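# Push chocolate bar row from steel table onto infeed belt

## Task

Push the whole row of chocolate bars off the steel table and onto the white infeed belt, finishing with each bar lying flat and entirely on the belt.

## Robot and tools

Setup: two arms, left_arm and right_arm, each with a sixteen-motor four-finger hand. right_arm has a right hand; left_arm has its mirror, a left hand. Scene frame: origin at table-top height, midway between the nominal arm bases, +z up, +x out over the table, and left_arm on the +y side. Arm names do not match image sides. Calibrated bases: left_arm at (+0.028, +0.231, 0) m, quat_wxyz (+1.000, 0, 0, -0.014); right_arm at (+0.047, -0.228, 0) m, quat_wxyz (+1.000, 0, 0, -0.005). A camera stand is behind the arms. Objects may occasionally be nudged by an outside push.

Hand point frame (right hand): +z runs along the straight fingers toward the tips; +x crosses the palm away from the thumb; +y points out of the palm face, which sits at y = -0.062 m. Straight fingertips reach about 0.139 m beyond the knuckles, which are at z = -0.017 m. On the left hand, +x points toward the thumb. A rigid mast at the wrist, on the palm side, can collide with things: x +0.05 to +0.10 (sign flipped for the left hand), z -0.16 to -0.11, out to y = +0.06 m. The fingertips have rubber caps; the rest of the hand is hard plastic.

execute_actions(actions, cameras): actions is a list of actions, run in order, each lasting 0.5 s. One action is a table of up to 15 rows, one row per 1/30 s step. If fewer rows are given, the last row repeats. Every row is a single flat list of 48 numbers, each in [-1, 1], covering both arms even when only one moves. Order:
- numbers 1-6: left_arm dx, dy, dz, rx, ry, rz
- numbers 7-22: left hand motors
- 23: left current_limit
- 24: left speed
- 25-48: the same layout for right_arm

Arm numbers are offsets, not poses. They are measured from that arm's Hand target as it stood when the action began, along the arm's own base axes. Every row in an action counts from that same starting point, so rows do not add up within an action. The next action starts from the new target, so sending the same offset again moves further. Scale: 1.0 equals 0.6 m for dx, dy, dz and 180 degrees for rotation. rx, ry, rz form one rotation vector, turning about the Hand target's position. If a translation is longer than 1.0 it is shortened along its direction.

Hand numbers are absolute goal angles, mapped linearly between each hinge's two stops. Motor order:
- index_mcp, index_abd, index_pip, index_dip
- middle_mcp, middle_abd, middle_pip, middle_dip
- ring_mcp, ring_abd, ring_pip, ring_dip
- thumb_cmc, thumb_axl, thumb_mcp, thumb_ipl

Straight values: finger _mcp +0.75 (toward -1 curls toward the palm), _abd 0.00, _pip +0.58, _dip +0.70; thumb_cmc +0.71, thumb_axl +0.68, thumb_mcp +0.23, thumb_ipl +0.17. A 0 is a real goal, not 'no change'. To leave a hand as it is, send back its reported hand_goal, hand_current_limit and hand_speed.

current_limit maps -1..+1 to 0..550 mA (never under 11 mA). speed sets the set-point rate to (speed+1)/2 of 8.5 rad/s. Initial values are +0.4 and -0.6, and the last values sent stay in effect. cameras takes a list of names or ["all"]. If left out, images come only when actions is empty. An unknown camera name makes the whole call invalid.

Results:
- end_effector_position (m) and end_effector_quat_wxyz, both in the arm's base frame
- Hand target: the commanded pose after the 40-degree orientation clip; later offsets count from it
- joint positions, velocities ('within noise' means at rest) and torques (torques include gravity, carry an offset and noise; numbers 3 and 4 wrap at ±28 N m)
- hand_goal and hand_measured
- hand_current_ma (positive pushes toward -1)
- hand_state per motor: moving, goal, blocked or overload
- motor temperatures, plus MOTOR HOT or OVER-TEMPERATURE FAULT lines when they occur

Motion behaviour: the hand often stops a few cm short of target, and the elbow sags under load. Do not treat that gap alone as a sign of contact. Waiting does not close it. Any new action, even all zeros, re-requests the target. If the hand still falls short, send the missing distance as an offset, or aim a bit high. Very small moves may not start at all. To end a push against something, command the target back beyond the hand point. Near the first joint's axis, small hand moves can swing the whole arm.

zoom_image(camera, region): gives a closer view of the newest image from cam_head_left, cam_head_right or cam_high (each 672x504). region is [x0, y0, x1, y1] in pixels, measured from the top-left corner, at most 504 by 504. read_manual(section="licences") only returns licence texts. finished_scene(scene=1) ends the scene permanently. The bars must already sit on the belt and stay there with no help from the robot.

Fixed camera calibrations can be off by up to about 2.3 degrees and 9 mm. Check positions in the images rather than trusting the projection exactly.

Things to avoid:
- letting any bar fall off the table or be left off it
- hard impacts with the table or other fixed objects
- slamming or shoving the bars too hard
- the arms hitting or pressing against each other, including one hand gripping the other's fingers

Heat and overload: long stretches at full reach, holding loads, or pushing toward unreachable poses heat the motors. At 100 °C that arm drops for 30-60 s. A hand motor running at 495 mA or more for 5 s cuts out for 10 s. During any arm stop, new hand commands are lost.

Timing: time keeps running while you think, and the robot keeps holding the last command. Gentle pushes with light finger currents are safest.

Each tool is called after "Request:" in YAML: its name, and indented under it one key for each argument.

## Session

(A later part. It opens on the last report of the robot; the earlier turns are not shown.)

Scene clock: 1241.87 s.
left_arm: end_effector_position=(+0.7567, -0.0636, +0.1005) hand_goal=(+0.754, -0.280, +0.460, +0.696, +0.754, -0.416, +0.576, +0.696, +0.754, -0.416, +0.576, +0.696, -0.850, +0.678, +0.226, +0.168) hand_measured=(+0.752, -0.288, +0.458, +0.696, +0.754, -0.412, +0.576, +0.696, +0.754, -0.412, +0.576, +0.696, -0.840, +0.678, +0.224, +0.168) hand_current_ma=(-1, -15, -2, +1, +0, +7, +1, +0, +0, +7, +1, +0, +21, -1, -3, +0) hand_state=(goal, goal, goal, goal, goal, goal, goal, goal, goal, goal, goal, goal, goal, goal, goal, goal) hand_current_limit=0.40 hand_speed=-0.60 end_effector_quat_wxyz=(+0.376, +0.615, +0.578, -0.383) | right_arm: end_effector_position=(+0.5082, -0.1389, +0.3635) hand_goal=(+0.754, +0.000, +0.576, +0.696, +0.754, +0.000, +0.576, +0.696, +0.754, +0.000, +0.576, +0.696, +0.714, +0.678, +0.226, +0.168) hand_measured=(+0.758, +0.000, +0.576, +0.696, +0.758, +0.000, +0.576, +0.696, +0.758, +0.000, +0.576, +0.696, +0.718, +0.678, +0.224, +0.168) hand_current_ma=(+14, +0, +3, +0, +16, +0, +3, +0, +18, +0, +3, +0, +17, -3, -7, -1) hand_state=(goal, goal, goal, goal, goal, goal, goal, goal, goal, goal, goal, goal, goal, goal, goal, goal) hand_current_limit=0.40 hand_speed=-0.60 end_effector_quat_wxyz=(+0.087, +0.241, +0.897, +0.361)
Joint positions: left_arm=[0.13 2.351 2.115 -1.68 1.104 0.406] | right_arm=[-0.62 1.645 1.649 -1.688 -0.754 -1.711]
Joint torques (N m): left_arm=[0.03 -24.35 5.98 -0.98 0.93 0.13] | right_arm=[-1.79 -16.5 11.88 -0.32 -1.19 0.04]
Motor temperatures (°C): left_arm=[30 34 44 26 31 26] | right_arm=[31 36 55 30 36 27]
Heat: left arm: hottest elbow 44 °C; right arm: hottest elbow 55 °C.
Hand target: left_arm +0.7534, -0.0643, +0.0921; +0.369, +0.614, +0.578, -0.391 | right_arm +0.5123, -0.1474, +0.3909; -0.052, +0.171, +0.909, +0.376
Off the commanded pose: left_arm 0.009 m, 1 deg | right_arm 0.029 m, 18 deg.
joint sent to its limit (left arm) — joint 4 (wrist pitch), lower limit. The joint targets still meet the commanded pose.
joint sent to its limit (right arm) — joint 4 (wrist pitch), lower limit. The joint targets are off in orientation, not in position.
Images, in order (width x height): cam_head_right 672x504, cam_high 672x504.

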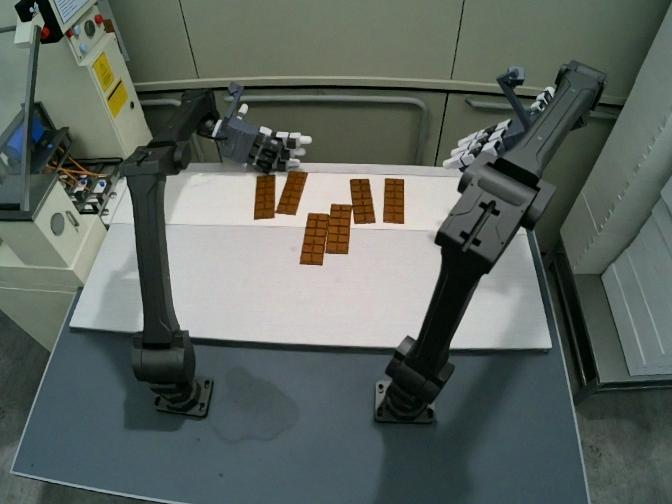

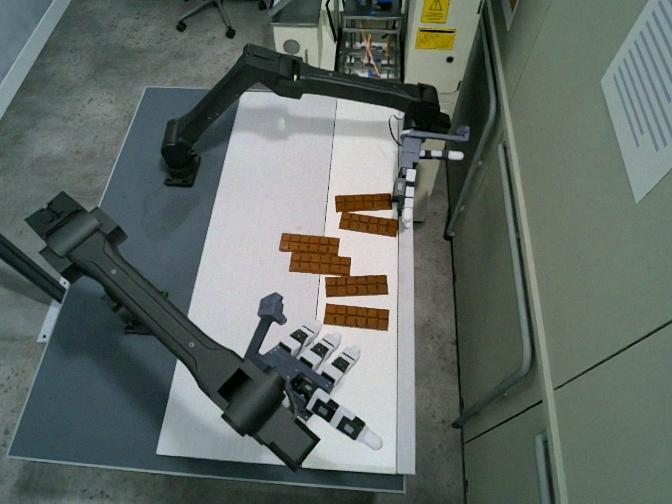

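Request:
execute_actions:
  actions:
    - [[0,0,0.062,0,0,0,0.754,-0.28,0.459,0.696,0.754,-0.417,0.576,0.696,0.754,-0.417,0.576,0.696,-0.85,0.678,0.226,0.168,0.4,-0.6,0,0,0,0,0,0,0.754,0,0.576,0.696,0.754,0,0.576,0.696,0.754,0,0.576,0.696,0.714,0.678,0.226,0.168,0.4,-0.6]]
    - [[0,-0.01,0,0,0,0,0.754,0,0.459,0.696,0.754,-0.417,0.576,0.696,0.754,-0.417,0.576,0.696,-0.85,0.678,0.226,0.168,0.4,-0.6,0,0,0,0,0,0,0.754,0,0.576,0.696,0.754,0,0.576,0.696,0.754,0,0.576,0.696,0.714,0.678,0.226,0.168,0.4,-0.6]]
  cameras: ["cam_high"]

Request:
zoom_image:
  camera: "cam_high"
  region: [320, 150, 440, 260]

Scene clock: 1260.77 s.
left_arm: end_effector_position=(+0.7557, -0.0637, +0.1210) hand_goal=(+0.754, +0.000, +0.460, +0.696, +0.754, -0.416, +0.576, +0.696, +0.754, -0.416, +0.576, +0.696, -0.850, +0.678, +0.226, +0.168) hand_measured=(+0.754, -0.028, +0.460, +0.696, +0.754, -0.412, +0.576, +0.696, +0.754, -0.412, +0.576, +0.696, -0.840, +0.678, +0.224, +0.168) hand_current_ma=(+0, -66, -1, +1, +0, +7, +1, +0, +0, +8, +1, +0, +21, -1, -3, +0) hand_state=(goal, blocked, goal, goal, goal, goal, goal, goal, goal, goal, goal, goal, goal, goal, goal, goal) hand_current_limit=0.40 hand_speed=-0.60 end_effector_quat_wxyz=(+0.378, +0.610, +0.583, -0.380) | right_arm: end_effector_position=(+0.5082, -0.1389, +0.3635) hand_goal=(+0.754, +0.000, +0.576, +0.696, +0.754, +0.000, +0.576, +0.696, +0.754, +0.000, +0.576, +0.696, +0.714, +0.678, +0.226, +0.168) hand_measured=(+0.758, +0.000, +0.576, +0.696, +0.758, +0.000, +0.576, +0.696, +0.758, +0.000, +0.576, +0.696, +0.718, +0.678, +0.224, +0.168) hand_current_ma=(+14, +0, +3, +0, +16, +0, +3, +0, +18, +0, +3, +0, +17, -3, -7, -1) hand_state=(goal, goal, goal, goal, goal, goal, goal, goal, goal, goal, goal, goal, goal, goal, goal, goal) hand_current_limit=0.40 hand_speed=-0.60 end_effector_quat_wxyz=(+0.087, +0.241, +0.897, +0.361)
Joint positions: left_arm=[0.129 2.317 2.111 -1.681 1.107 0.37] | right_arm=[-0.62 1.645 1.649 -1.688 -0.754 -1.711]
Joint torques (N m): left_arm=[-0.67 -26.11 6.42 -0.88 1.02 -0.09] | right_arm=[-1.79 -16.44 11.89 -0.34 -1.19 0.04]
Motor temperatures (°C): left_arm=[30 35 44 26 30 26] | right_arm=[31 36 56 30 36 27]
Heat: left arm: hottest elbow 44 °C; right arm: hottest elbow 56 °C.
Hand target: left_arm +0.7534, -0.0703, +0.1292; +0.369, +0.614, +0.578, -0.391 | right_arm +0.5123, -0.1474, +0.3909; -0.052, +0.171, +0.909, +0.376
Off the commanded pose: left_arm 0.011 m, 2 deg | right_arm 0.029 m, 18 deg.
joint sent to its limit (left arm) — joint 4 (wrist pitch), lower limit. The joint targets still meet the commanded pose.
joint sent to its limit (right arm) — joint 4 (wrist pitch), lower limit. The joint targets are off in orientation, not in position.
Images, in order (width x height): cam_high 672x504.

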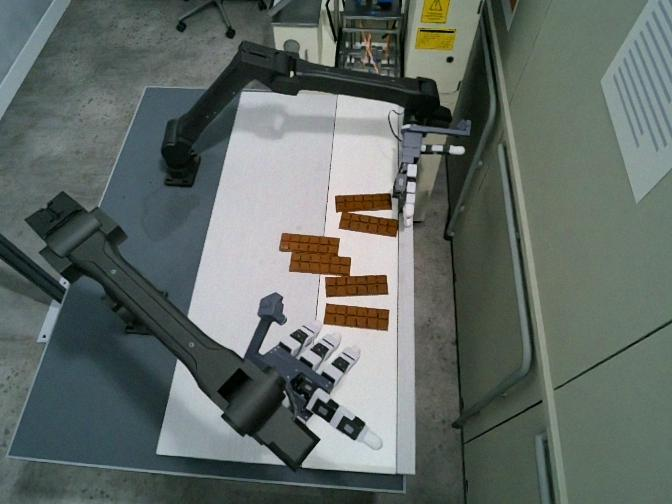

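Scaled by 4.200.

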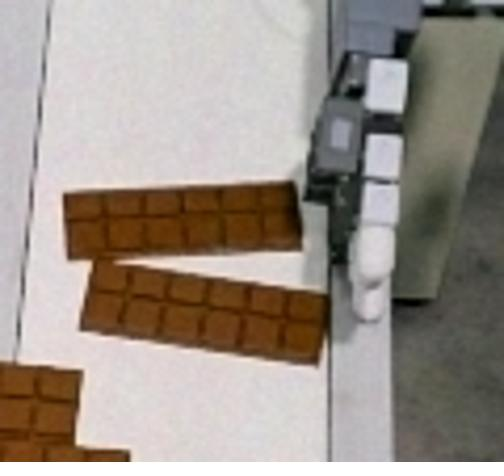

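Request:
execute_actions:
  actions:
    - [[-0.015,0,0.006,0,0,0,0.754,0,0.459,0.696,0.754,-0.417,0.576,0.696,0.754,-0.417,0.576,0.696,-0.85,0.678,0.226,0.168,0.4,-0.6,0,0,0,0,0,0,0.754,0,0.576,0.696,0.754,0,0.576,0.696,0.754,0,0.576,0.696,0.714,0.678,0.226,0.168,0.4,-0.6]]
    - [[-0.02,0,0,0,0,0,0.754,0,0.459,0.696,0.754,-0.417,0.576,0.696,0.754,-0.417,0.576,0.696,-0.85,0.678,0.226,0.168,0.4,-0.6,0,0,0,0,0,0,0.754,0,0.576,0.696,0.754,0,0.576,0.696,0.754,0,0.576,0.696,0.714,0.678,0.226,0.168,0.4,-0.6]]
    - [[-0.02,0,0,0,0,0,0.754,0,0.459,0.696,0.754,-0.417,0.576,0.696,0.754,-0.417,0.576,0.696,-0.85,0.678,0.226,0.168,0.4,-0.6,0,0,0,0,0,0,0.754,0,0.576,0.696,0.754,0,0.576,0.696,0.754,0,0.576,0.696,0.714,0.678,0.226,0.168,0.4,-0.6]]
  cameras: ["cam_high"]

Request:
zoom_image:
  camera: "cam_high"
  region: [320, 150, 440, 260]

Scene clock: 1270.80 s.
left_arm: end_effector_position=(+0.7231, -0.0690, +0.1201) hand_goal=(+0.754, +0.000, +0.460, +0.696, +0.754, -0.416, +0.576, +0.696, +0.754, -0.416, +0.576, +0.696, -0.850, +0.678, +0.226, +0.168) hand_measured=(+0.742, +0.000, +0.454, +0.694, +0.754, -0.412, +0.576, +0.696, +0.754, -0.412, +0.576, +0.696, -0.840, +0.678, +0.224, +0.168) hand_current_ma=(-26, +1, -11, -3, +0, +7, +1, +0, +0, +8, +1, +0, +21, -1, -3, +0) hand_state=(goal, goal, goal, goal, goal, goal, goal, goal, goal, goal, goal, goal, goal, goal, goal, goal) hand_current_limit=0.40 hand_speed=-0.60 end_effector_quat_wxyz=(+0.368, +0.609, +0.582, -0.394) | right_arm: end_effector_position=(+0.5082, -0.1389, +0.3635) hand_goal=(+0.754, +0.000, +0.576, +0.696, +0.754, +0.000, +0.576, +0.696, +0.754, +0.000, +0.576, +0.696, +0.714, +0.678, +0.226, +0.168) hand_measured=(+0.758, +0.000, +0.576, +0.696, +0.758, +0.000, +0.576, +0.696, +0.758, +0.000, +0.576, +0.696, +0.718, +0.678, +0.224, +0.168) hand_current_ma=(+14, +0, +3, +0, +16, +0, +3, +0, +18, +0, +3, +0, +17, -3, -7, -1) hand_state=(goal, goal, goal, goal, goal, goal, goal, goal, goal, goal, goal, goal, goal, goal, goal, goal) hand_current_limit=0.40 hand_speed=-0.60 end_effector_quat_wxyz=(+0.087, +0.241, +0.897, +0.361)
Joint positions: left_arm=[0.129 2.244 1.977 -1.681 1.102 0.407] | right_arm=[-0.62 1.645 1.649 -1.688 -0.754 -1.711]
Joint torques (N m): left_arm=[0.09 -25.88 5.91 -0.99 0.98 0.12] | right_arm=[-1.73 -16.56 11.88 -0.34 -1.19 0.04]
Motor temperatures (°C): left_arm=[30 35 43 26 31 26] | right_arm=[31 36 56 30 36 27]
Heat: left arm: hottest elbow 43 °C; right arm: hottest elbow 56 °C.
Hand target: left_arm +0.7204, -0.0703, +0.1329; +0.369, +0.614, +0.578, -0.391 | right_arm +0.5123, -0.1474, +0.3909; -0.052, +0.171, +0.909, +0.376
Off the commanded pose: left_arm 0.013 m, 1 deg | right_arm 0.029 m, 18 deg.
joint sent to its limit (left arm) — joint 4 (wrist pitch), lower limit. The joint targets still meet the commanded pose.
joint sent to its limit (right arm) — joint 4 (wrist pitch), lower limit. The joint targets are off in orientation, not in position.
Images, in order (width x height): cam_high 672x504.

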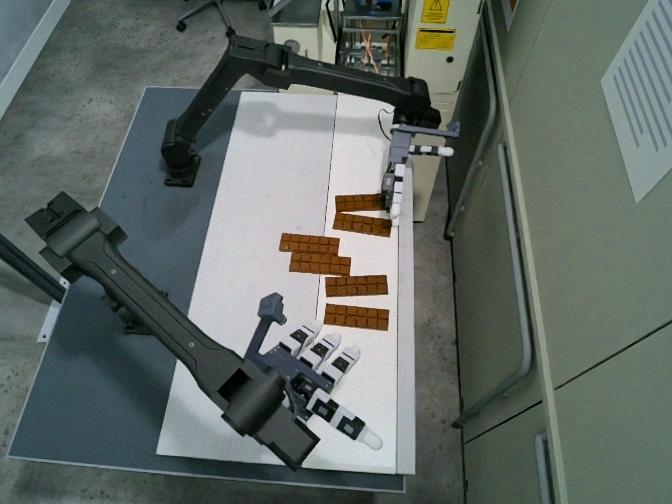

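Scaled by 4.200.

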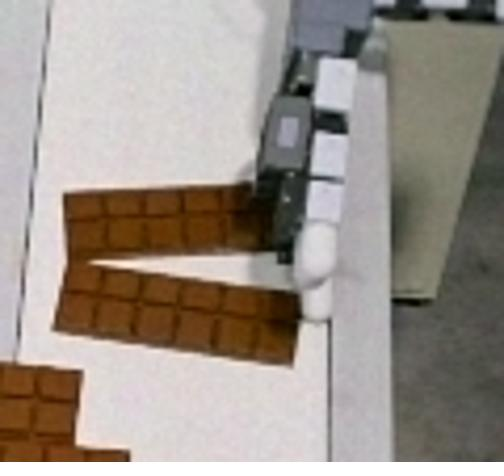

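Request:
execute_actions:
  actions:
    - [[0.02,0,0.04,0,0,0,0.754,0,0.459,0.696,0.754,-0.417,0.576,0.696,0.754,-0.417,0.576,0.696,-0.85,0.678,0.226,0.168,0.4,-0.6,0,0,0,0,0,0,0.754,0,0.576,0.696,0.754,0,0.576,0.696,0.754,0,0.576,0.696,0.714,0.678,0.226,0.168,0.4,-0.6]]
    - [[-0.02,0,0.08,0,0,0,0.754,-0.37,0.459,0.696,0.754,-0.417,0.576,0.696,0.754,-0.417,0.576,0.696,-0.85,0.678,0.226,0.168,0.4,-0.6,0,0,0,0,0,0,0.754,0,0.576,0.696,0.754,0,0.576,0.696,0.754,0,0.576,0.696,0.714,0.678,0.226,0.168,0.4,-0.6]]
    - [[-0.13,-0.06,0,0,0,0,0.754,-0.37,0.459,0.696,0.754,-0.417,0.576,0.696,0.754,-0.417,0.576,0.696,-0.85,0.678,0.226,0.168,0.4,-0.6,0,0,0,0,0,0,0.754,0,0.576,0.696,0.754,0,0.576,0.696,0.754,0,0.576,0.696,0.714,0.678,0.226,0.168,0.4,-0.6]]
    - [[-0.14,-0.068,0,0,0,0,0.754,-0.37,0.459,0.696,0.754,-0.417,0.576,0.696,0.754,-0.417,0.576,0.696,-0.85,0.678,0.226,0.168,0.4,-0.6,0,0,0,0,0,0,0.754,0,0.576,0.696,0.754,0,0.576,0.696,0.754,0,0.576,0.696,0.714,0.678,0.226,0.168,0.4,-0.6]]
    - [[-0.14,-0.068,0,0,0,0,0.754,-0.37,0.459,0.696,0.754,-0.417,0.576,0.696,0.754,-0.417,0.576,0.696,-0.85,0.678,0.226,0.168,0.4,-0.6,0,0,0,0,0,0,0.754,0,0.576,0.696,0.754,0,0.576,0.696,0.754,0,0.576,0.696,0.714,0.678,0.226,0.168,0.4,-0.6]]
    - [[-0.14,-0.067,-0.06,0,0,0,0.754,-0.37,0.459,0.696,0.754,-0.417,0.576,0.696,0.754,-0.417,0.576,0.696,-0.85,0.678,0.226,0.168,0.4,-0.6,0,0,0,0,0,0,0.754,0,0.576,0.696,0.754,0,0.576,0.696,0.754,0,0.576,0.696,0.714,0.678,0.226,0.168,0.4,-0.6]]
    - [[0,0,-0.09,0,0,0,0.754,-0.37,0.459,0.696,0.754,-0.417,0.576,0.696,0.754,-0.417,0.576,0.696,-0.85,0.678,0.226,0.168,0.4,-0.6,0,0,0,0,0,0,0.754,0,0.576,0.696,0.754,0,0.576,0.696,0.754,0,0.576,0.696,0.714,0.678,0.226,0.168,0.4,-0.6]]
  cameras: ["cam_high"]

Request:
zoom_image:
  camera: "cam_high"
  region: [220, 180, 420, 340]

Scene clock: 1326.33 s.
left_arm: end_effector_position=(+0.3906, -0.2242, +0.1133) hand_goal=(+0.754, -0.370, +0.460, +0.696, +0.754, -0.416, +0.576, +0.696, +0.754, -0.416, +0.576, +0.696, -0.850, +0.678, +0.226, +0.168) hand_measured=(+0.752, -0.358, +0.458, +0.694, +0.752, -0.412, +0.576, +0.696, +0.752, -0.412, +0.576, +0.696, -0.840, +0.678, +0.224, +0.168) hand_current_ma=(-2, +22, -3, -3, -2, +7, +1, +0, -2, +8, +1, +0, +21, -1, -3, +0) hand_state=(goal, goal, goal, goal, goal, goal, goal, goal, goal, goal, goal, goal, goal, goal, goal, goal) hand_current_limit=0.40 hand_speed=-0.60 end_effector_quat_wxyz=(+0.366, +0.611, +0.581, -0.393) | right_arm: end_effector_position=(+0.5082, -0.1389, +0.3635) hand_goal=(+0.754, +0.000, +0.576, +0.696, +0.754, +0.000, +0.576, +0.696, +0.754, +0.000, +0.576, +0.696, +0.714, +0.678, +0.226, +0.168) hand_measured=(+0.758, +0.000, +0.576, +0.696, +0.758, +0.000, +0.576, +0.696, +0.758, +0.000, +0.576, +0.696, +0.718, +0.678, +0.224, +0.168) hand_current_ma=(+14, +0, +3, +0, +16, +0, +3, +0, +18, +0, +3, +0, +17, -3, -7, -1) hand_state=(goal, goal, goal, goal, goal, goal, goal, goal, goal, goal, goal, goal, goal, goal, goal, goal) hand_current_limit=0.40 hand_speed=-0.60 end_effector_quat_wxyz=(+0.087, +0.241, +0.897, +0.361)
Joint positions: left_arm=[-0.223 1.334 0.666 -0.569 1.107 -0.38] | right_arm=[-0.62 1.645 1.649 -1.688 -0.754 -1.711]
Joint torques (N m): left_arm=[-0.67 -10.4 5.67 1.43 1.01 -0.06] | right_arm=[-1.79 -16.5 11.89 -0.34 -1.19 0.04]
Motor temperatures (°C): left_arm=[30 38 41 26 31 26] | right_arm=[31 36 56 30 36 27]
Heat: left arm: hottest elbow 41 °C; right arm: hottest elbow 56 °C.
Hand target: left_arm +0.3906, -0.2280, +0.1149; +0.369, +0.614, +0.578, -0.391 | right_arm +0.5123, -0.1474, +0.3909; -0.052, +0.171, +0.909, +0.376
Off the commanded pose: left_arm 0.004 m, 1 deg | right_arm 0.029 m, 18 deg.
joint sent to its limit (right arm) — joint 4 (wrist pitch), lower limit. The joint targets are off in orientation, not in position.
Images, in order (width x height): cam_high 672x504.

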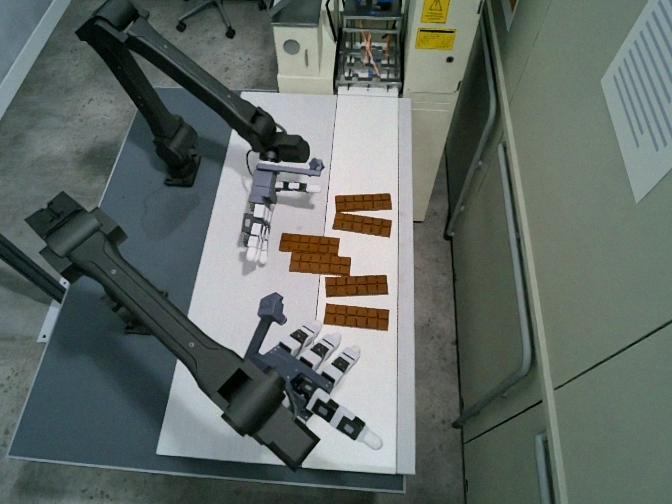

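Scaled by 2.520.

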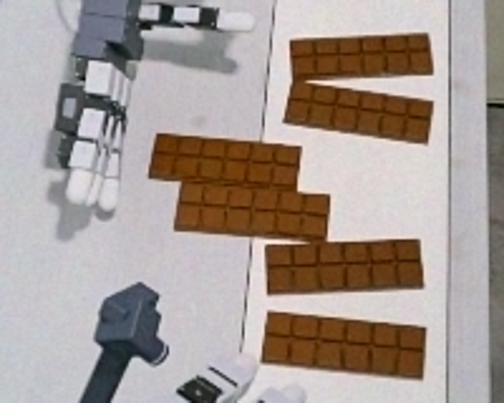

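Request:
execute_actions:
  actions:
    - [[0,-0.006,-0.046,0,0,0,0.754,-0.37,0.459,0.696,0.754,-0.417,0.576,0.696,0.754,-0.417,0.576,0.696,-0.85,0.678,0.226,0.168,0.4,-0.6,0,0,0,0,0,0,0.754,0,0.576,0.696,0.754,0,0.576,0.696,0.754,0,0.576,0.696,0.714,0.678,0.226,0.168,0.4,-0.6]]
    - [[0.03,0,-0.003,0,0,0,0.754,-0.37,0.459,0.696,0.754,-0.417,0.576,0.696,0.754,-0.417,0.576,0.696,-0.85,0.678,0.226,0.168,0.4,-0.6,0,0,0,0,0,0,0.754,0,0.576,0.696,0.754,0,0.576,0.696,0.754,0,0.576,0.696,0.714,0.678,0.226,0.168,0.4,-0.6]]
  cameras: ["cam_high"]

Request:
zoom_image:
  camera: "cam_high"
  region: [220, 180, 420, 340]

Scene clock: 1337.77 s.
left_arm: end_effector_position=(+0.3930, -0.2304, +0.0813) hand_goal=(+0.754, -0.370, +0.460, +0.696, +0.754, -0.416, +0.576, +0.696, +0.754, -0.416, +0.576, +0.696, -0.850, +0.678, +0.226, +0.168) hand_measured=(+0.760, -0.398, +0.460, +0.694, +0.752, -0.412, +0.576, +0.696, +0.752, -0.412, +0.576, +0.696, -0.840, +0.678, +0.224, +0.168) hand_current_ma=(+13, -65, +1, -3, -2, +7, +1, +0, -2, +8, +1, +0, +21, -1, -3, +0) hand_state=(goal, blocked, goal, goal, goal, goal, goal, goal, goal, goal, goal, goal, goal, goal, goal, goal) hand_current_limit=0.40 hand_speed=-0.60 end_effector_quat_wxyz=(+0.363, +0.609, +0.580, -0.401) | right_arm: end_effector_position=(+0.5082, -0.1389, +0.3635) hand_goal=(+0.754, +0.000, +0.576, +0.696, +0.754, +0.000, +0.576, +0.696, +0.754, +0.000, +0.576, +0.696, +0.714, +0.678, +0.226, +0.168) hand_measured=(+0.758, +0.000, +0.576, +0.696, +0.758, +0.000, +0.576, +0.696, +0.758, +0.000, +0.576, +0.696, +0.718, +0.678, +0.224, +0.168) hand_current_ma=(+14, +0, +3, +0, +16, +0, +3, +0, +18, +0, +3, +0, +17, -3, -7, -1) hand_state=(goal, goal, goal, goal, goal, goal, goal, goal, goal, goal, goal, goal, goal, goal, goal, goal) hand_current_limit=0.40 hand_speed=-0.60 end_effector_quat_wxyz=(+0.087, +0.241, +0.897, +0.361)
Joint positions: left_arm=[-0.235 1.423 0.64 -0.448 1.115 -0.4] | right_arm=[-0.62 1.645 1.649 -1.688 -0.754 -1.711]
Joint torques (N m): left_arm=[0.5 -9 7.5 0.84 0.6 0.12] | right_arm=[-1.73 -16.5 11.89 -0.32 -1.19 0.04]
Motor temperatures (°C): left_arm=[30 37 41 26 31 26] | right_arm=[31 36 56 30 36 27]
Heat: left arm: hottest elbow 41 °C; right arm: hottest elbow 56 °C.
Hand target: left_arm +0.4083, -0.2317, +0.0855; +0.369, +0.614, +0.578, -0.391 | right_arm +0.5123, -0.1474, +0.3909; -0.052, +0.171, +0.909, +0.376
Off the commanded pose: left_arm 0.016 m, 1 deg | right_arm 0.029 m, 18 deg.
joint sent to its limit (right arm) — joint 4 (wrist pitch), lower limit. The joint targets are off in orientation, not in position.
Images, in order (width x height): cam_high 672x504.

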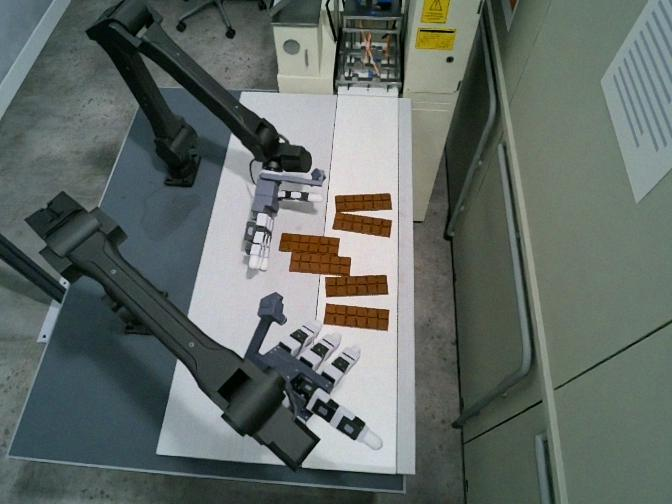

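Scaled by 2.520.

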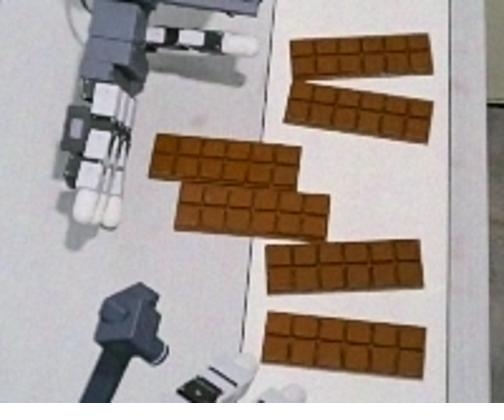

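Request:
execute_actions:
  actions:
    - [[0.05,0.0014,0.003,0,0,0,0.754,-0.37,0.459,0.696,0.754,-0.417,0.576,0.696,0.754,-0.417,0.576,0.696,-0.85,0.678,0.226,0.168,0.4,-0.6,0,0,0,0,0,0,0.754,0,0.576,0.696,0.754,0,0.576,0.696,0.754,0,0.576,0.696,0.714,0.678,0.226,0.168,0.4,-0.6]]
    - [[0.05,0.0014,0.001,0,0,0,0.754,-0.37,0.459,0.696,0.754,-0.417,0.576,0.696,0.754,-0.417,0.576,0.696,-0.85,0.678,0.226,0.168,0.4,-0.6,0,0,0,0,0,0,0.754,0,0.576,0.696,0.754,0,0.576,0.696,0.754,0,0.576,0.696,0.714,0.678,0.226,0.168,0.4,-0.6]]
  cameras: ["cam_high"]

Request:
zoom_image:
  camera: "cam_high"
  region: [220, 180, 420, 340]

Scene clock: 1349.37 s.
left_arm: end_effector_position=(+0.4521, -0.2320, +0.0830) hand_goal=(+0.754, -0.370, +0.460, +0.696, +0.754, -0.416, +0.576, +0.696, +0.754, -0.416, +0.576, +0.696, -0.850, +0.678, +0.226, +0.168) hand_measured=(+0.762, -0.398, +0.464, +0.696, +0.752, -0.412, +0.576, +0.696, +0.752, -0.412, +0.576, +0.696, -0.840, +0.678, +0.224, +0.168) hand_current_ma=(+19, -65, +5, -1, -2, +7, +1, +0, -2, +8, +1, +0, +21, -1, -3, +0) hand_state=(goal, blocked, goal, goal, goal, goal, goal, goal, goal, goal, goal, goal, goal, goal, goal, goal) hand_current_limit=0.40 hand_speed=-0.60 end_effector_quat_wxyz=(+0.364, +0.611, +0.579, -0.399) | right_arm: end_effector_position=(+0.5082, -0.1389, +0.3635) hand_goal=(+0.754, +0.000, +0.576, +0.696, +0.754, +0.000, +0.576, +0.696, +0.754, +0.000, +0.576, +0.696, +0.714, +0.678, +0.226, +0.168) hand_measured=(+0.758, +0.000, +0.576, +0.696, +0.758, +0.000, +0.576, +0.696, +0.758, +0.000, +0.576, +0.696, +0.718, +0.678, +0.224, +0.168) hand_current_ma=(+14, +0, +3, +0, +16, +0, +3, +0, +18, +0, +3, +0, +17, -3, -7, -1) hand_state=(goal, goal, goal, goal, goal, goal, goal, goal, goal, goal, goal, goal, goal, goal, goal, goal) hand_current_limit=0.40 hand_speed=-0.60 end_effector_quat_wxyz=(+0.087, +0.241, +0.897, +0.361)
Joint positions: left_arm=[-0.203 1.566 0.813 -0.544 1.124 -0.322] | right_arm=[-0.62 1.645 1.649 -1.688 -0.754 -1.711]
Joint torques (N m): left_arm=[1.03 -11.63 7.91 0.13 0.76 0.13] | right_arm=[-1.73 -16.5 11.88 -0.31 -1.19 0.04]
Motor temperatures (°C): left_arm=[30 36 42 26 30 26] | right_arm=[31 36 56 30 36 27]
Heat: left arm: hottest elbow 42 °C; right arm: hottest elbow 56 °C.
Hand target: left_arm +0.4684, -0.2300, +0.0878; +0.369, +0.614, +0.578, -0.391 | right_arm +0.5123, -0.1474, +0.3909; -0.052, +0.171, +0.909, +0.376
Off the commanded pose: left_arm 0.017 m, 1 deg | right_arm 0.029 m, 18 deg.
joint sent to its limit (right arm) — joint 4 (wrist pitch), lower limit. The joint targets are off in orientation, not in position.
Images, in order (width x height): cam_high 672x504.

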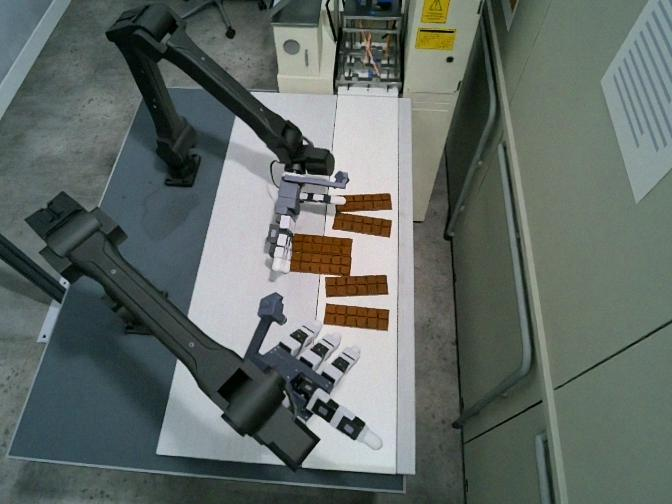

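Scaled by 2.520.

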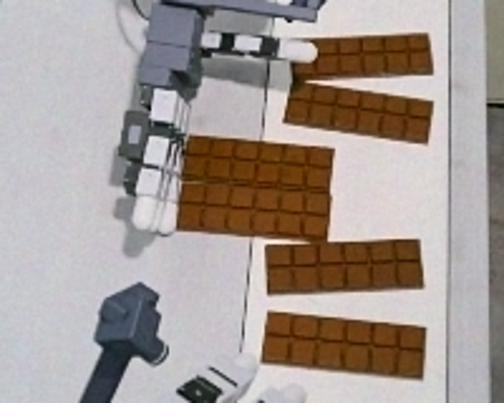

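Request:
execute_actions:
  actions:
    - [[0.05,0.0014,0.001,0,0,0,0.754,-0.37,0.459,0.696,0.754,-0.417,0.576,0.696,0.754,-0.417,0.576,0.696,-0.85,0.678,0.226,0.168,0.4,-0.6,0,0,0,0,0,0,0.754,0,0.576,0.696,0.754,0,0.576,0.696,0.754,0,0.576,0.696,0.714,0.678,0.226,0.168,0.4,-0.6]]
    - [[0.05,0.0024,0.001,0,0,0,0.754,-0.37,0.459,0.696,0.754,-0.417,0.576,0.696,0.754,-0.417,0.576,0.696,-0.85,0.678,0.226,0.168,0.4,-0.6,0,0,0,0,0,0,0.754,0,0.576,0.696,0.754,0,0.576,0.696,0.754,0,0.576,0.696,0.714,0.678,0.226,0.168,0.4,-0.6]]
  cameras: ["cam_high"]

Request:
zoom_image:
  camera: "cam_high"
  region: [240, 180, 420, 340]

Scene clock: 1366.50 s.
left_arm: end_effector_position=(+0.5116, -0.2305, +0.0842) hand_goal=(+0.754, -0.370, +0.460, +0.696, +0.754, -0.416, +0.576, +0.696, +0.754, -0.416, +0.576, +0.696, -0.850, +0.678, +0.226, +0.168) hand_measured=(+0.766, -0.398, +0.466, +0.696, +0.752, -0.412, +0.576, +0.696, +0.752, -0.412, +0.576, +0.696, -0.840, +0.678, +0.224, +0.168) hand_current_ma=(+29, -65, +12, +0, -2, +7, +1, +0, -2, +8, +1, +0, +21, -1, -3, +0) hand_state=(goal, blocked, goal, goal, goal, goal, goal, goal, goal, goal, goal, goal, goal, goal, goal, goal) hand_current_limit=0.40 hand_speed=-0.60 end_effector_quat_wxyz=(+0.363, +0.611, +0.579, -0.400) | right_arm: end_effector_position=(+0.5082, -0.1389, +0.3635) hand_goal=(+0.754, +0.000, +0.576, +0.696, +0.754, +0.000, +0.576, +0.696, +0.754, +0.000, +0.576, +0.696, +0.714, +0.678, +0.226, +0.168) hand_measured=(+0.758, +0.000, +0.576, +0.696, +0.758, +0.000, +0.576, +0.696, +0.758, +0.000, +0.576, +0.696, +0.718, +0.678, +0.224, +0.168) hand_current_ma=(+14, +0, +3, +0, +16, +0, +3, +0, +18, +0, +3, +0, +17, -3, -7, -1) hand_state=(goal, goal, goal, goal, goal, goal, goal, goal, goal, goal, goal, goal, goal, goal, goal, goal) hand_current_limit=0.40 hand_speed=-0.60 end_effector_quat_wxyz=(+0.087, +0.241, +0.897, +0.361)
Joint positions: left_arm=[-0.173 1.699 0.998 -0.658 1.131 -0.255] | right_arm=[-0.62 1.645 1.649 -1.688 -0.754 -1.711]
Joint torques (N m): left_arm=[1.03 -13.86 8.24 0.06 0.81 0.13] | right_arm=[-1.79 -16.5 11.88 -0.29 -1.19 0.04]
Motor temperatures (°C): left_arm=[30 35 43 26 30 26] | right_arm=[31 36 57 30 36 27]
Heat: left arm: hottest elbow 43 °C; right arm: hottest elbow 57 °C.
Hand target: left_arm +0.5285, -0.2277, +0.0892; +0.369, +0.614, +0.578, -0.391 | right_arm +0.5123, -0.1474, +0.3909; -0.052, +0.171, +0.909, +0.376
Off the commanded pose: left_arm 0.018 m, 1 deg | right_arm 0.029 m, 18 deg.
joint sent to its limit (right arm) — joint 4 (wrist pitch), lower limit. The joint targets are off in orientation, not in position.
Images, in order (width x height): cam_high 672x504.

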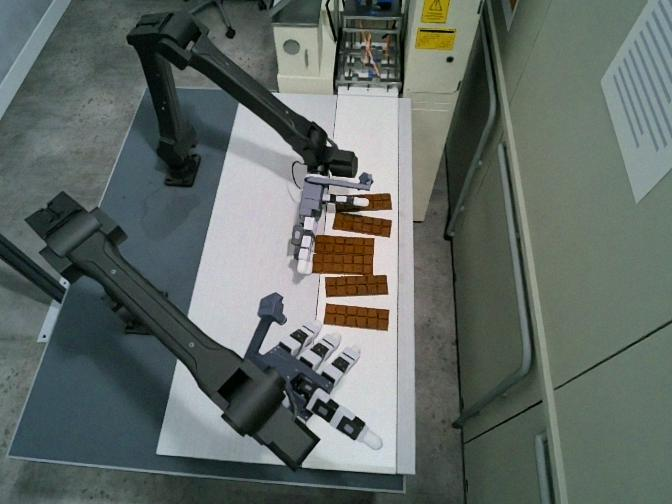

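Scaled by 2.800.

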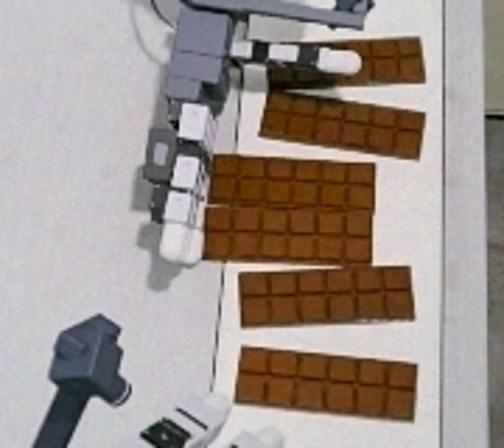

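Request:
execute_actions:
  actions:
    - [[0.042,0.0024,0.001,0,0,0,0.754,-0.37,0.459,0.696,0.754,-0.417,0.576,0.696,0.754,-0.417,0.576,0.696,-0.85,0.678,0.226,0.168,0.4,-0.6,0,0,0,0,0,0,0.754,0,0.576,0.696,0.754,0,0.576,0.696,0.754,0,0.576,0.696,0.714,0.678,0.226,0.168,0.4,-0.6]]
    - [[0.023,0.001,0,0,0,0,0.754,-0.37,0.459,0.696,0.754,-0.417,0.576,0.696,0.754,-0.417,0.576,0.696,-0.85,0.678,0.226,0.168,0.4,-0.6,0,0,0,0,0,0,0.754,0,0.576,0.696,0.754,0,0.576,0.696,0.754,0,0.576,0.696,0.714,0.678,0.226,0.168,0.4,-0.6]]
  cameras: ["cam_high"]

Request:
zoom_image:
  camera: "cam_high"
  region: [240, 180, 420, 340]

Scene clock: 1376.93 s.
left_arm: end_effector_position=(+0.5501, -0.2299, +0.0853) hand_goal=(+0.754, -0.370, +0.460, +0.696, +0.754, -0.416, +0.576, +0.696, +0.754, -0.416, +0.576, +0.696, -0.850, +0.678, +0.226, +0.168) hand_measured=(+0.766, -0.388, +0.466, +0.696, +0.752, -0.412, +0.576, +0.696, +0.752, -0.412, +0.576, +0.696, -0.840, +0.678, +0.224, +0.168) hand_current_ma=(+26, -38, +9, +0, -2, +7, +1, +0, -2, +8, +1, +0, +21, -1, -3, +0) hand_state=(goal, goal, goal, goal, goal, goal, goal, goal, goal, goal, goal, goal, goal, goal, goal, goal) hand_current_limit=0.40 hand_speed=-0.60 end_effector_quat_wxyz=(+0.363, +0.611, +0.579, -0.400) | right_arm: end_effector_position=(+0.5082, -0.1389, +0.3635) hand_goal=(+0.754, +0.000, +0.576, +0.696, +0.754, +0.000, +0.576, +0.696, +0.754, +0.000, +0.576, +0.696, +0.714, +0.678, +0.226, +0.168) hand_measured=(+0.758, +0.000, +0.576, +0.696, +0.758, +0.000, +0.576, +0.696, +0.758, +0.000, +0.576, +0.696, +0.718, +0.678, +0.224, +0.168) hand_current_ma=(+14, +0, +3, +0, +16, +0, +3, +0, +18, +0, +3, +0, +17, -3, -7, -1) hand_state=(goal, goal, goal, goal, goal, goal, goal, goal, goal, goal, goal, goal, goal, goal, goal, goal) hand_current_limit=0.40 hand_speed=-0.60 end_effector_quat_wxyz=(+0.087, +0.241, +0.897, +0.361)
Joint positions: left_arm=[-0.158 1.783 1.125 -0.736 1.133 -0.217] | right_arm=[-0.62 1.645 1.649 -1.688 -0.754 -1.711]
Joint torques (N m): left_arm=[1.03 -15.38 8.43 -0.01 0.88 0.14] | right_arm=[-1.79 -16.56 11.88 -0.32 -1.19 0.04]
Motor temperatures (°C): left_arm=[30 34 44 26 30 26] | right_arm=[31 36 57 30 36 27]
Heat: left arm: hottest elbow 44 °C; right arm: hottest elbow 57 °C.
Hand target: left_arm +0.5674, -0.2256, +0.0897; +0.369, +0.614, +0.578, -0.391 | right_arm +0.5123, -0.1474, +0.3909; -0.052, +0.171, +0.909, +0.376
Off the commanded pose: left_arm 0.018 m, 1 deg | right_arm 0.029 m, 18 deg.
joint sent to its limit (right arm) — joint 4 (wrist pitch), lower limit. The joint targets are off in orientation, not in position.
Images, in order (width x height): cam_high 672x504.

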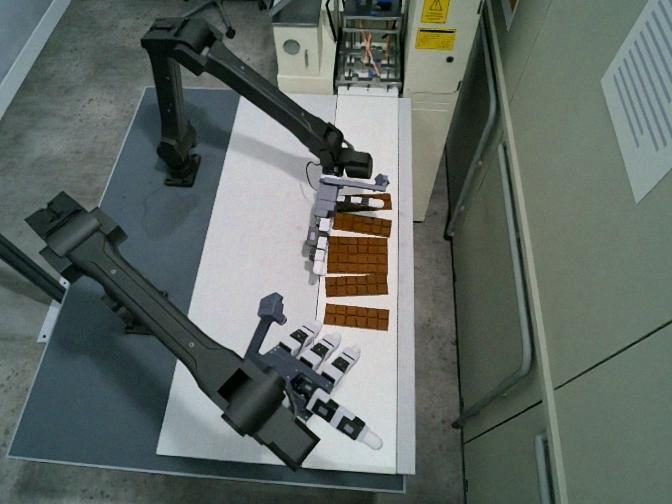

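Scaled by 2.800.

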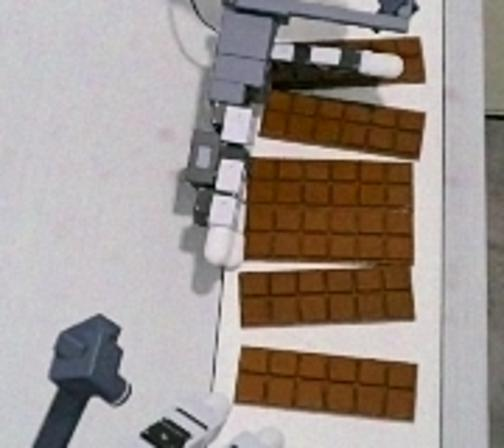

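Request:
execute_actions:
  actions:
    - [[-0.06,0,0.004,0,0,0,0.754,-0.417,0.459,0.696,0.754,-0.417,0.576,0.696,0.754,-0.417,0.576,0.696,-0.85,0.678,0.226,0.168,0.4,-0.6,0,0,0,0,0,0,0.754,0,0.576,0.696,0.754,0,0.576,0.696,0.754,0,0.576,0.696,0.714,0.678,0.226,0.168,0.4,-0.6]]
    - [[-0.06,0.02,0.09,0,0,0,0.754,-0.417,0.459,0.696,0.754,-0.417,0.576,0.696,0.754,-0.417,0.576,0.696,-0.85,0.678,0.226,0.168,0.4,-0.6,0,0,0,0,0,0,0.754,0,0.576,0.696,0.754,0,0.576,0.696,0.754,0,0.576,0.696,0.714,0.678,0.226,0.168,0.4,-0.6]]
    - [[-0.12,0.1,0.06,0,0,0,0.754,-0.417,0.459,0.696,0.754,-0.417,0.576,0.696,0.754,-0.417,0.576,0.696,-0.85,0.678,0.226,0.168,0.4,-0.6,0,0,0,0,0,0,0.754,0,0.576,0.696,0.754,0,0.576,0.696,0.754,0,0.576,0.696,0.714,0.678,0.226,0.168,0.4,-0.6]]
    - [[-0.1,0.12,0,0,0,0,0.754,-0.417,0.459,0.696,0.754,-0.417,0.576,0.696,0.754,-0.417,0.576,0.696,-0.85,0.678,0.226,0.168,0.4,-0.6,0,0,0,0,0,0,0.754,0,0.576,0.696,0.754,0,0.576,0.696,0.754,0,0.576,0.696,0.714,0.678,0.226,0.168,0.4,-0.6]]
  cameras: ["all"]

Request:
zoom_image:
  camera: "cam_high"
  region: [310, 180, 430, 340]

Request:
zoom_image:
  camera: "cam_head_right"
  region: [230, 150, 430, 250]

Request:
zoom_image:
  camera: "cam_head_left"
  region: [220, 150, 420, 250]

Scene clock: 1390.90 s.
left_arm: end_effector_position=(+0.3512, -0.0879, +0.1698) hand_goal=(+0.754, -0.416, +0.460, +0.696, +0.754, -0.416, +0.576, +0.696, +0.754, -0.416, +0.576, +0.696, -0.850, +0.678, +0.226, +0.168) hand_measured=(+0.752, -0.406, +0.462, +0.696, +0.752, -0.412, +0.576, +0.696, +0.752, -0.412, +0.576, +0.696, -0.840, +0.678, +0.224, +0.168) hand_current_ma=(-3, +16, +2, +0, -3, +7, +1, +0, -2, +8, +1, +0, +21, -1, -3, +0) hand_state=(goal, goal, goal, goal, goal, goal, goal, goal, goal, goal, goal, goal, goal, goal, goal, goal) hand_current_limit=0.40 hand_speed=-0.60 end_effector_quat_wxyz=(+0.365, +0.603, +0.591, -0.393) | right_arm: end_effector_position=(+0.5082, -0.1389, +0.3635) hand_goal=(+0.754, +0.000, +0.576, +0.696, +0.754, +0.000, +0.576, +0.696, +0.754, +0.000, +0.576, +0.696, +0.714, +0.678, +0.226, +0.168) hand_measured=(+0.758, +0.000, +0.576, +0.696, +0.758, +0.000, +0.576, +0.696, +0.758, +0.000, +0.576, +0.696, +0.718, +0.678, +0.224, +0.168) hand_current_ma=(+14, +0, +3, +0, +16, +0, +3, +0, +18, +0, +3, +0, +17, -3, -7, -1) hand_state=(goal, goal, goal, goal, goal, goal, goal, goal, goal, goal, goal, goal, goal, goal, goal, goal) hand_current_limit=0.40 hand_speed=-0.60 end_effector_quat_wxyz=(+0.087, +0.241, +0.897, +0.361)
Joint positions: left_arm=[0.226 1.29 0.79 -1.59 1.06 0.554] | right_arm=[-0.62 1.645 1.649 -1.688 -0.754 -1.711]
Joint torques (N m): left_arm=[1.03 -8.41 8.21 -1.44 0.92 0.12] | right_arm=[-1.79 -16.5 11.89 -0.32 -1.18 0.04]
Motor temperatures (°C): left_arm=[30 34 43 26 30 26] | right_arm=[31 36 57 30 36 27]
Heat: left arm: hottest elbow 43 °C; right arm: hottest elbow 57 °C.
Hand target: left_arm +0.3634, -0.0816, +0.1822; +0.369, +0.614, +0.578, -0.391 | right_arm +0.5123, -0.1474, +0.3909; -0.052, +0.171, +0.909, +0.376
Off the commanded pose: left_arm 0.018 m, 2 deg | right_arm 0.029 m, 18 deg.
joint sent to its limit (right arm) — joint 4 (wrist pitch), lower limit. The joint targets are off in orientation, not in position.

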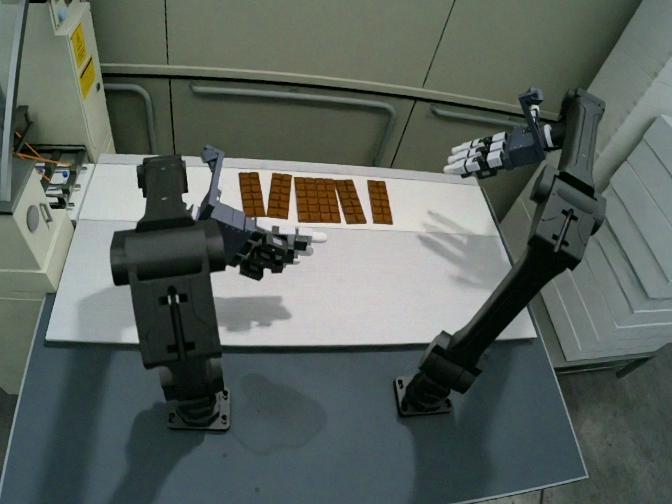

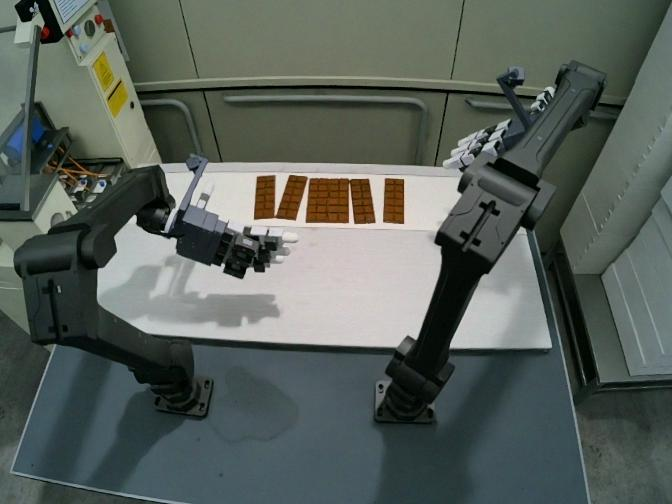

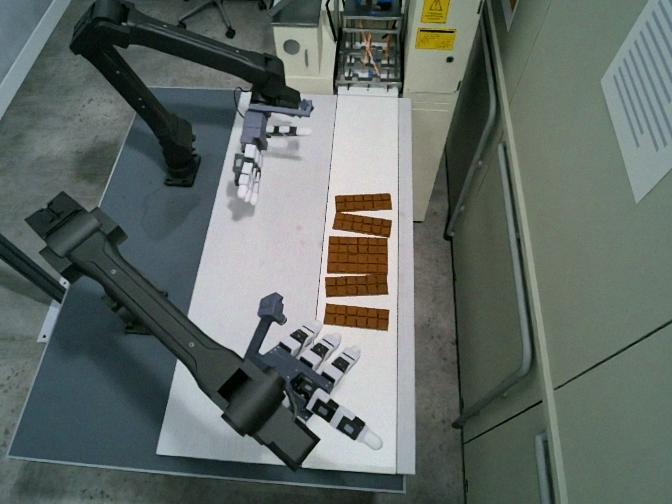

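Scaled by 3.150.

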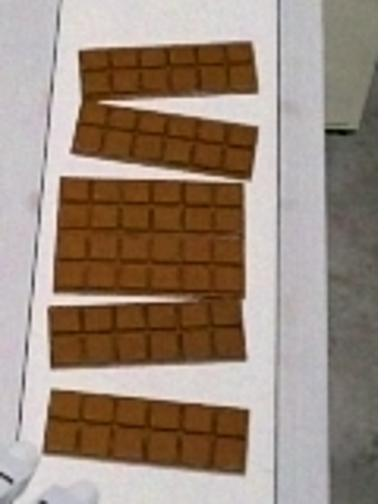

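Scaled by 2.520.

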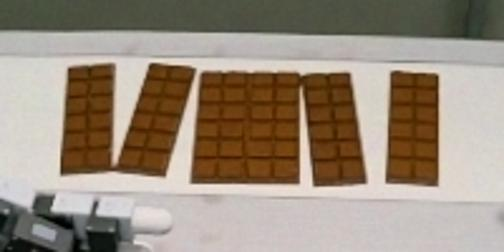

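Scaled by 2.520.

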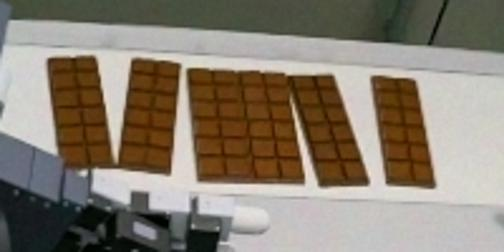

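Request:
zoom_image:
  camera: "cam_high"
  region: [350, 250, 400, 300]

Request:
zoom_image:
  camera: "cam_head_right"
  region: [300, 160, 400, 230]

Request:
zoom_image:
  camera: "cam_head_right"
  region: [240, 160, 320, 230]

Scaled by 10.080.

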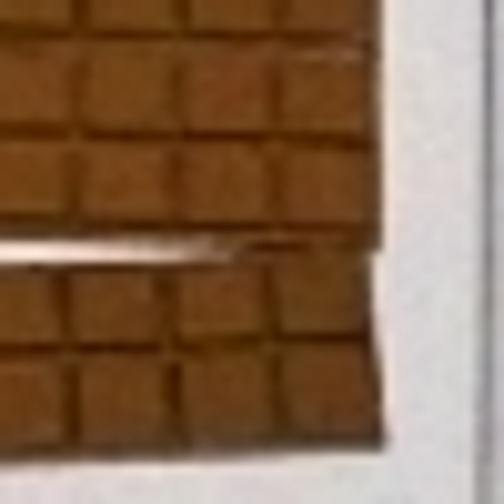

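Scaled by 5.040.

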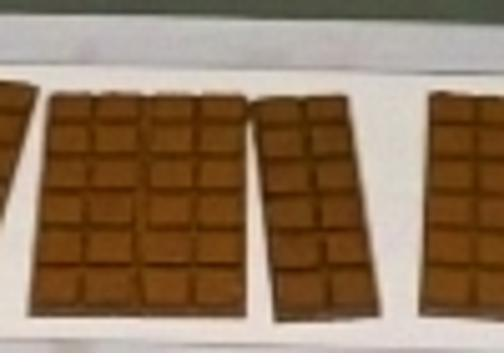

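Scaled by 6.300.

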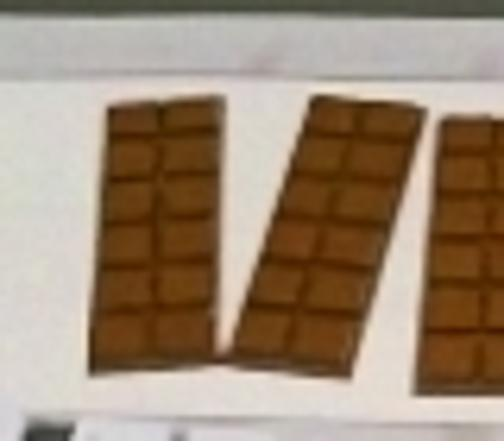

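Request:
finished_scene:

The scene is finished: the task was done.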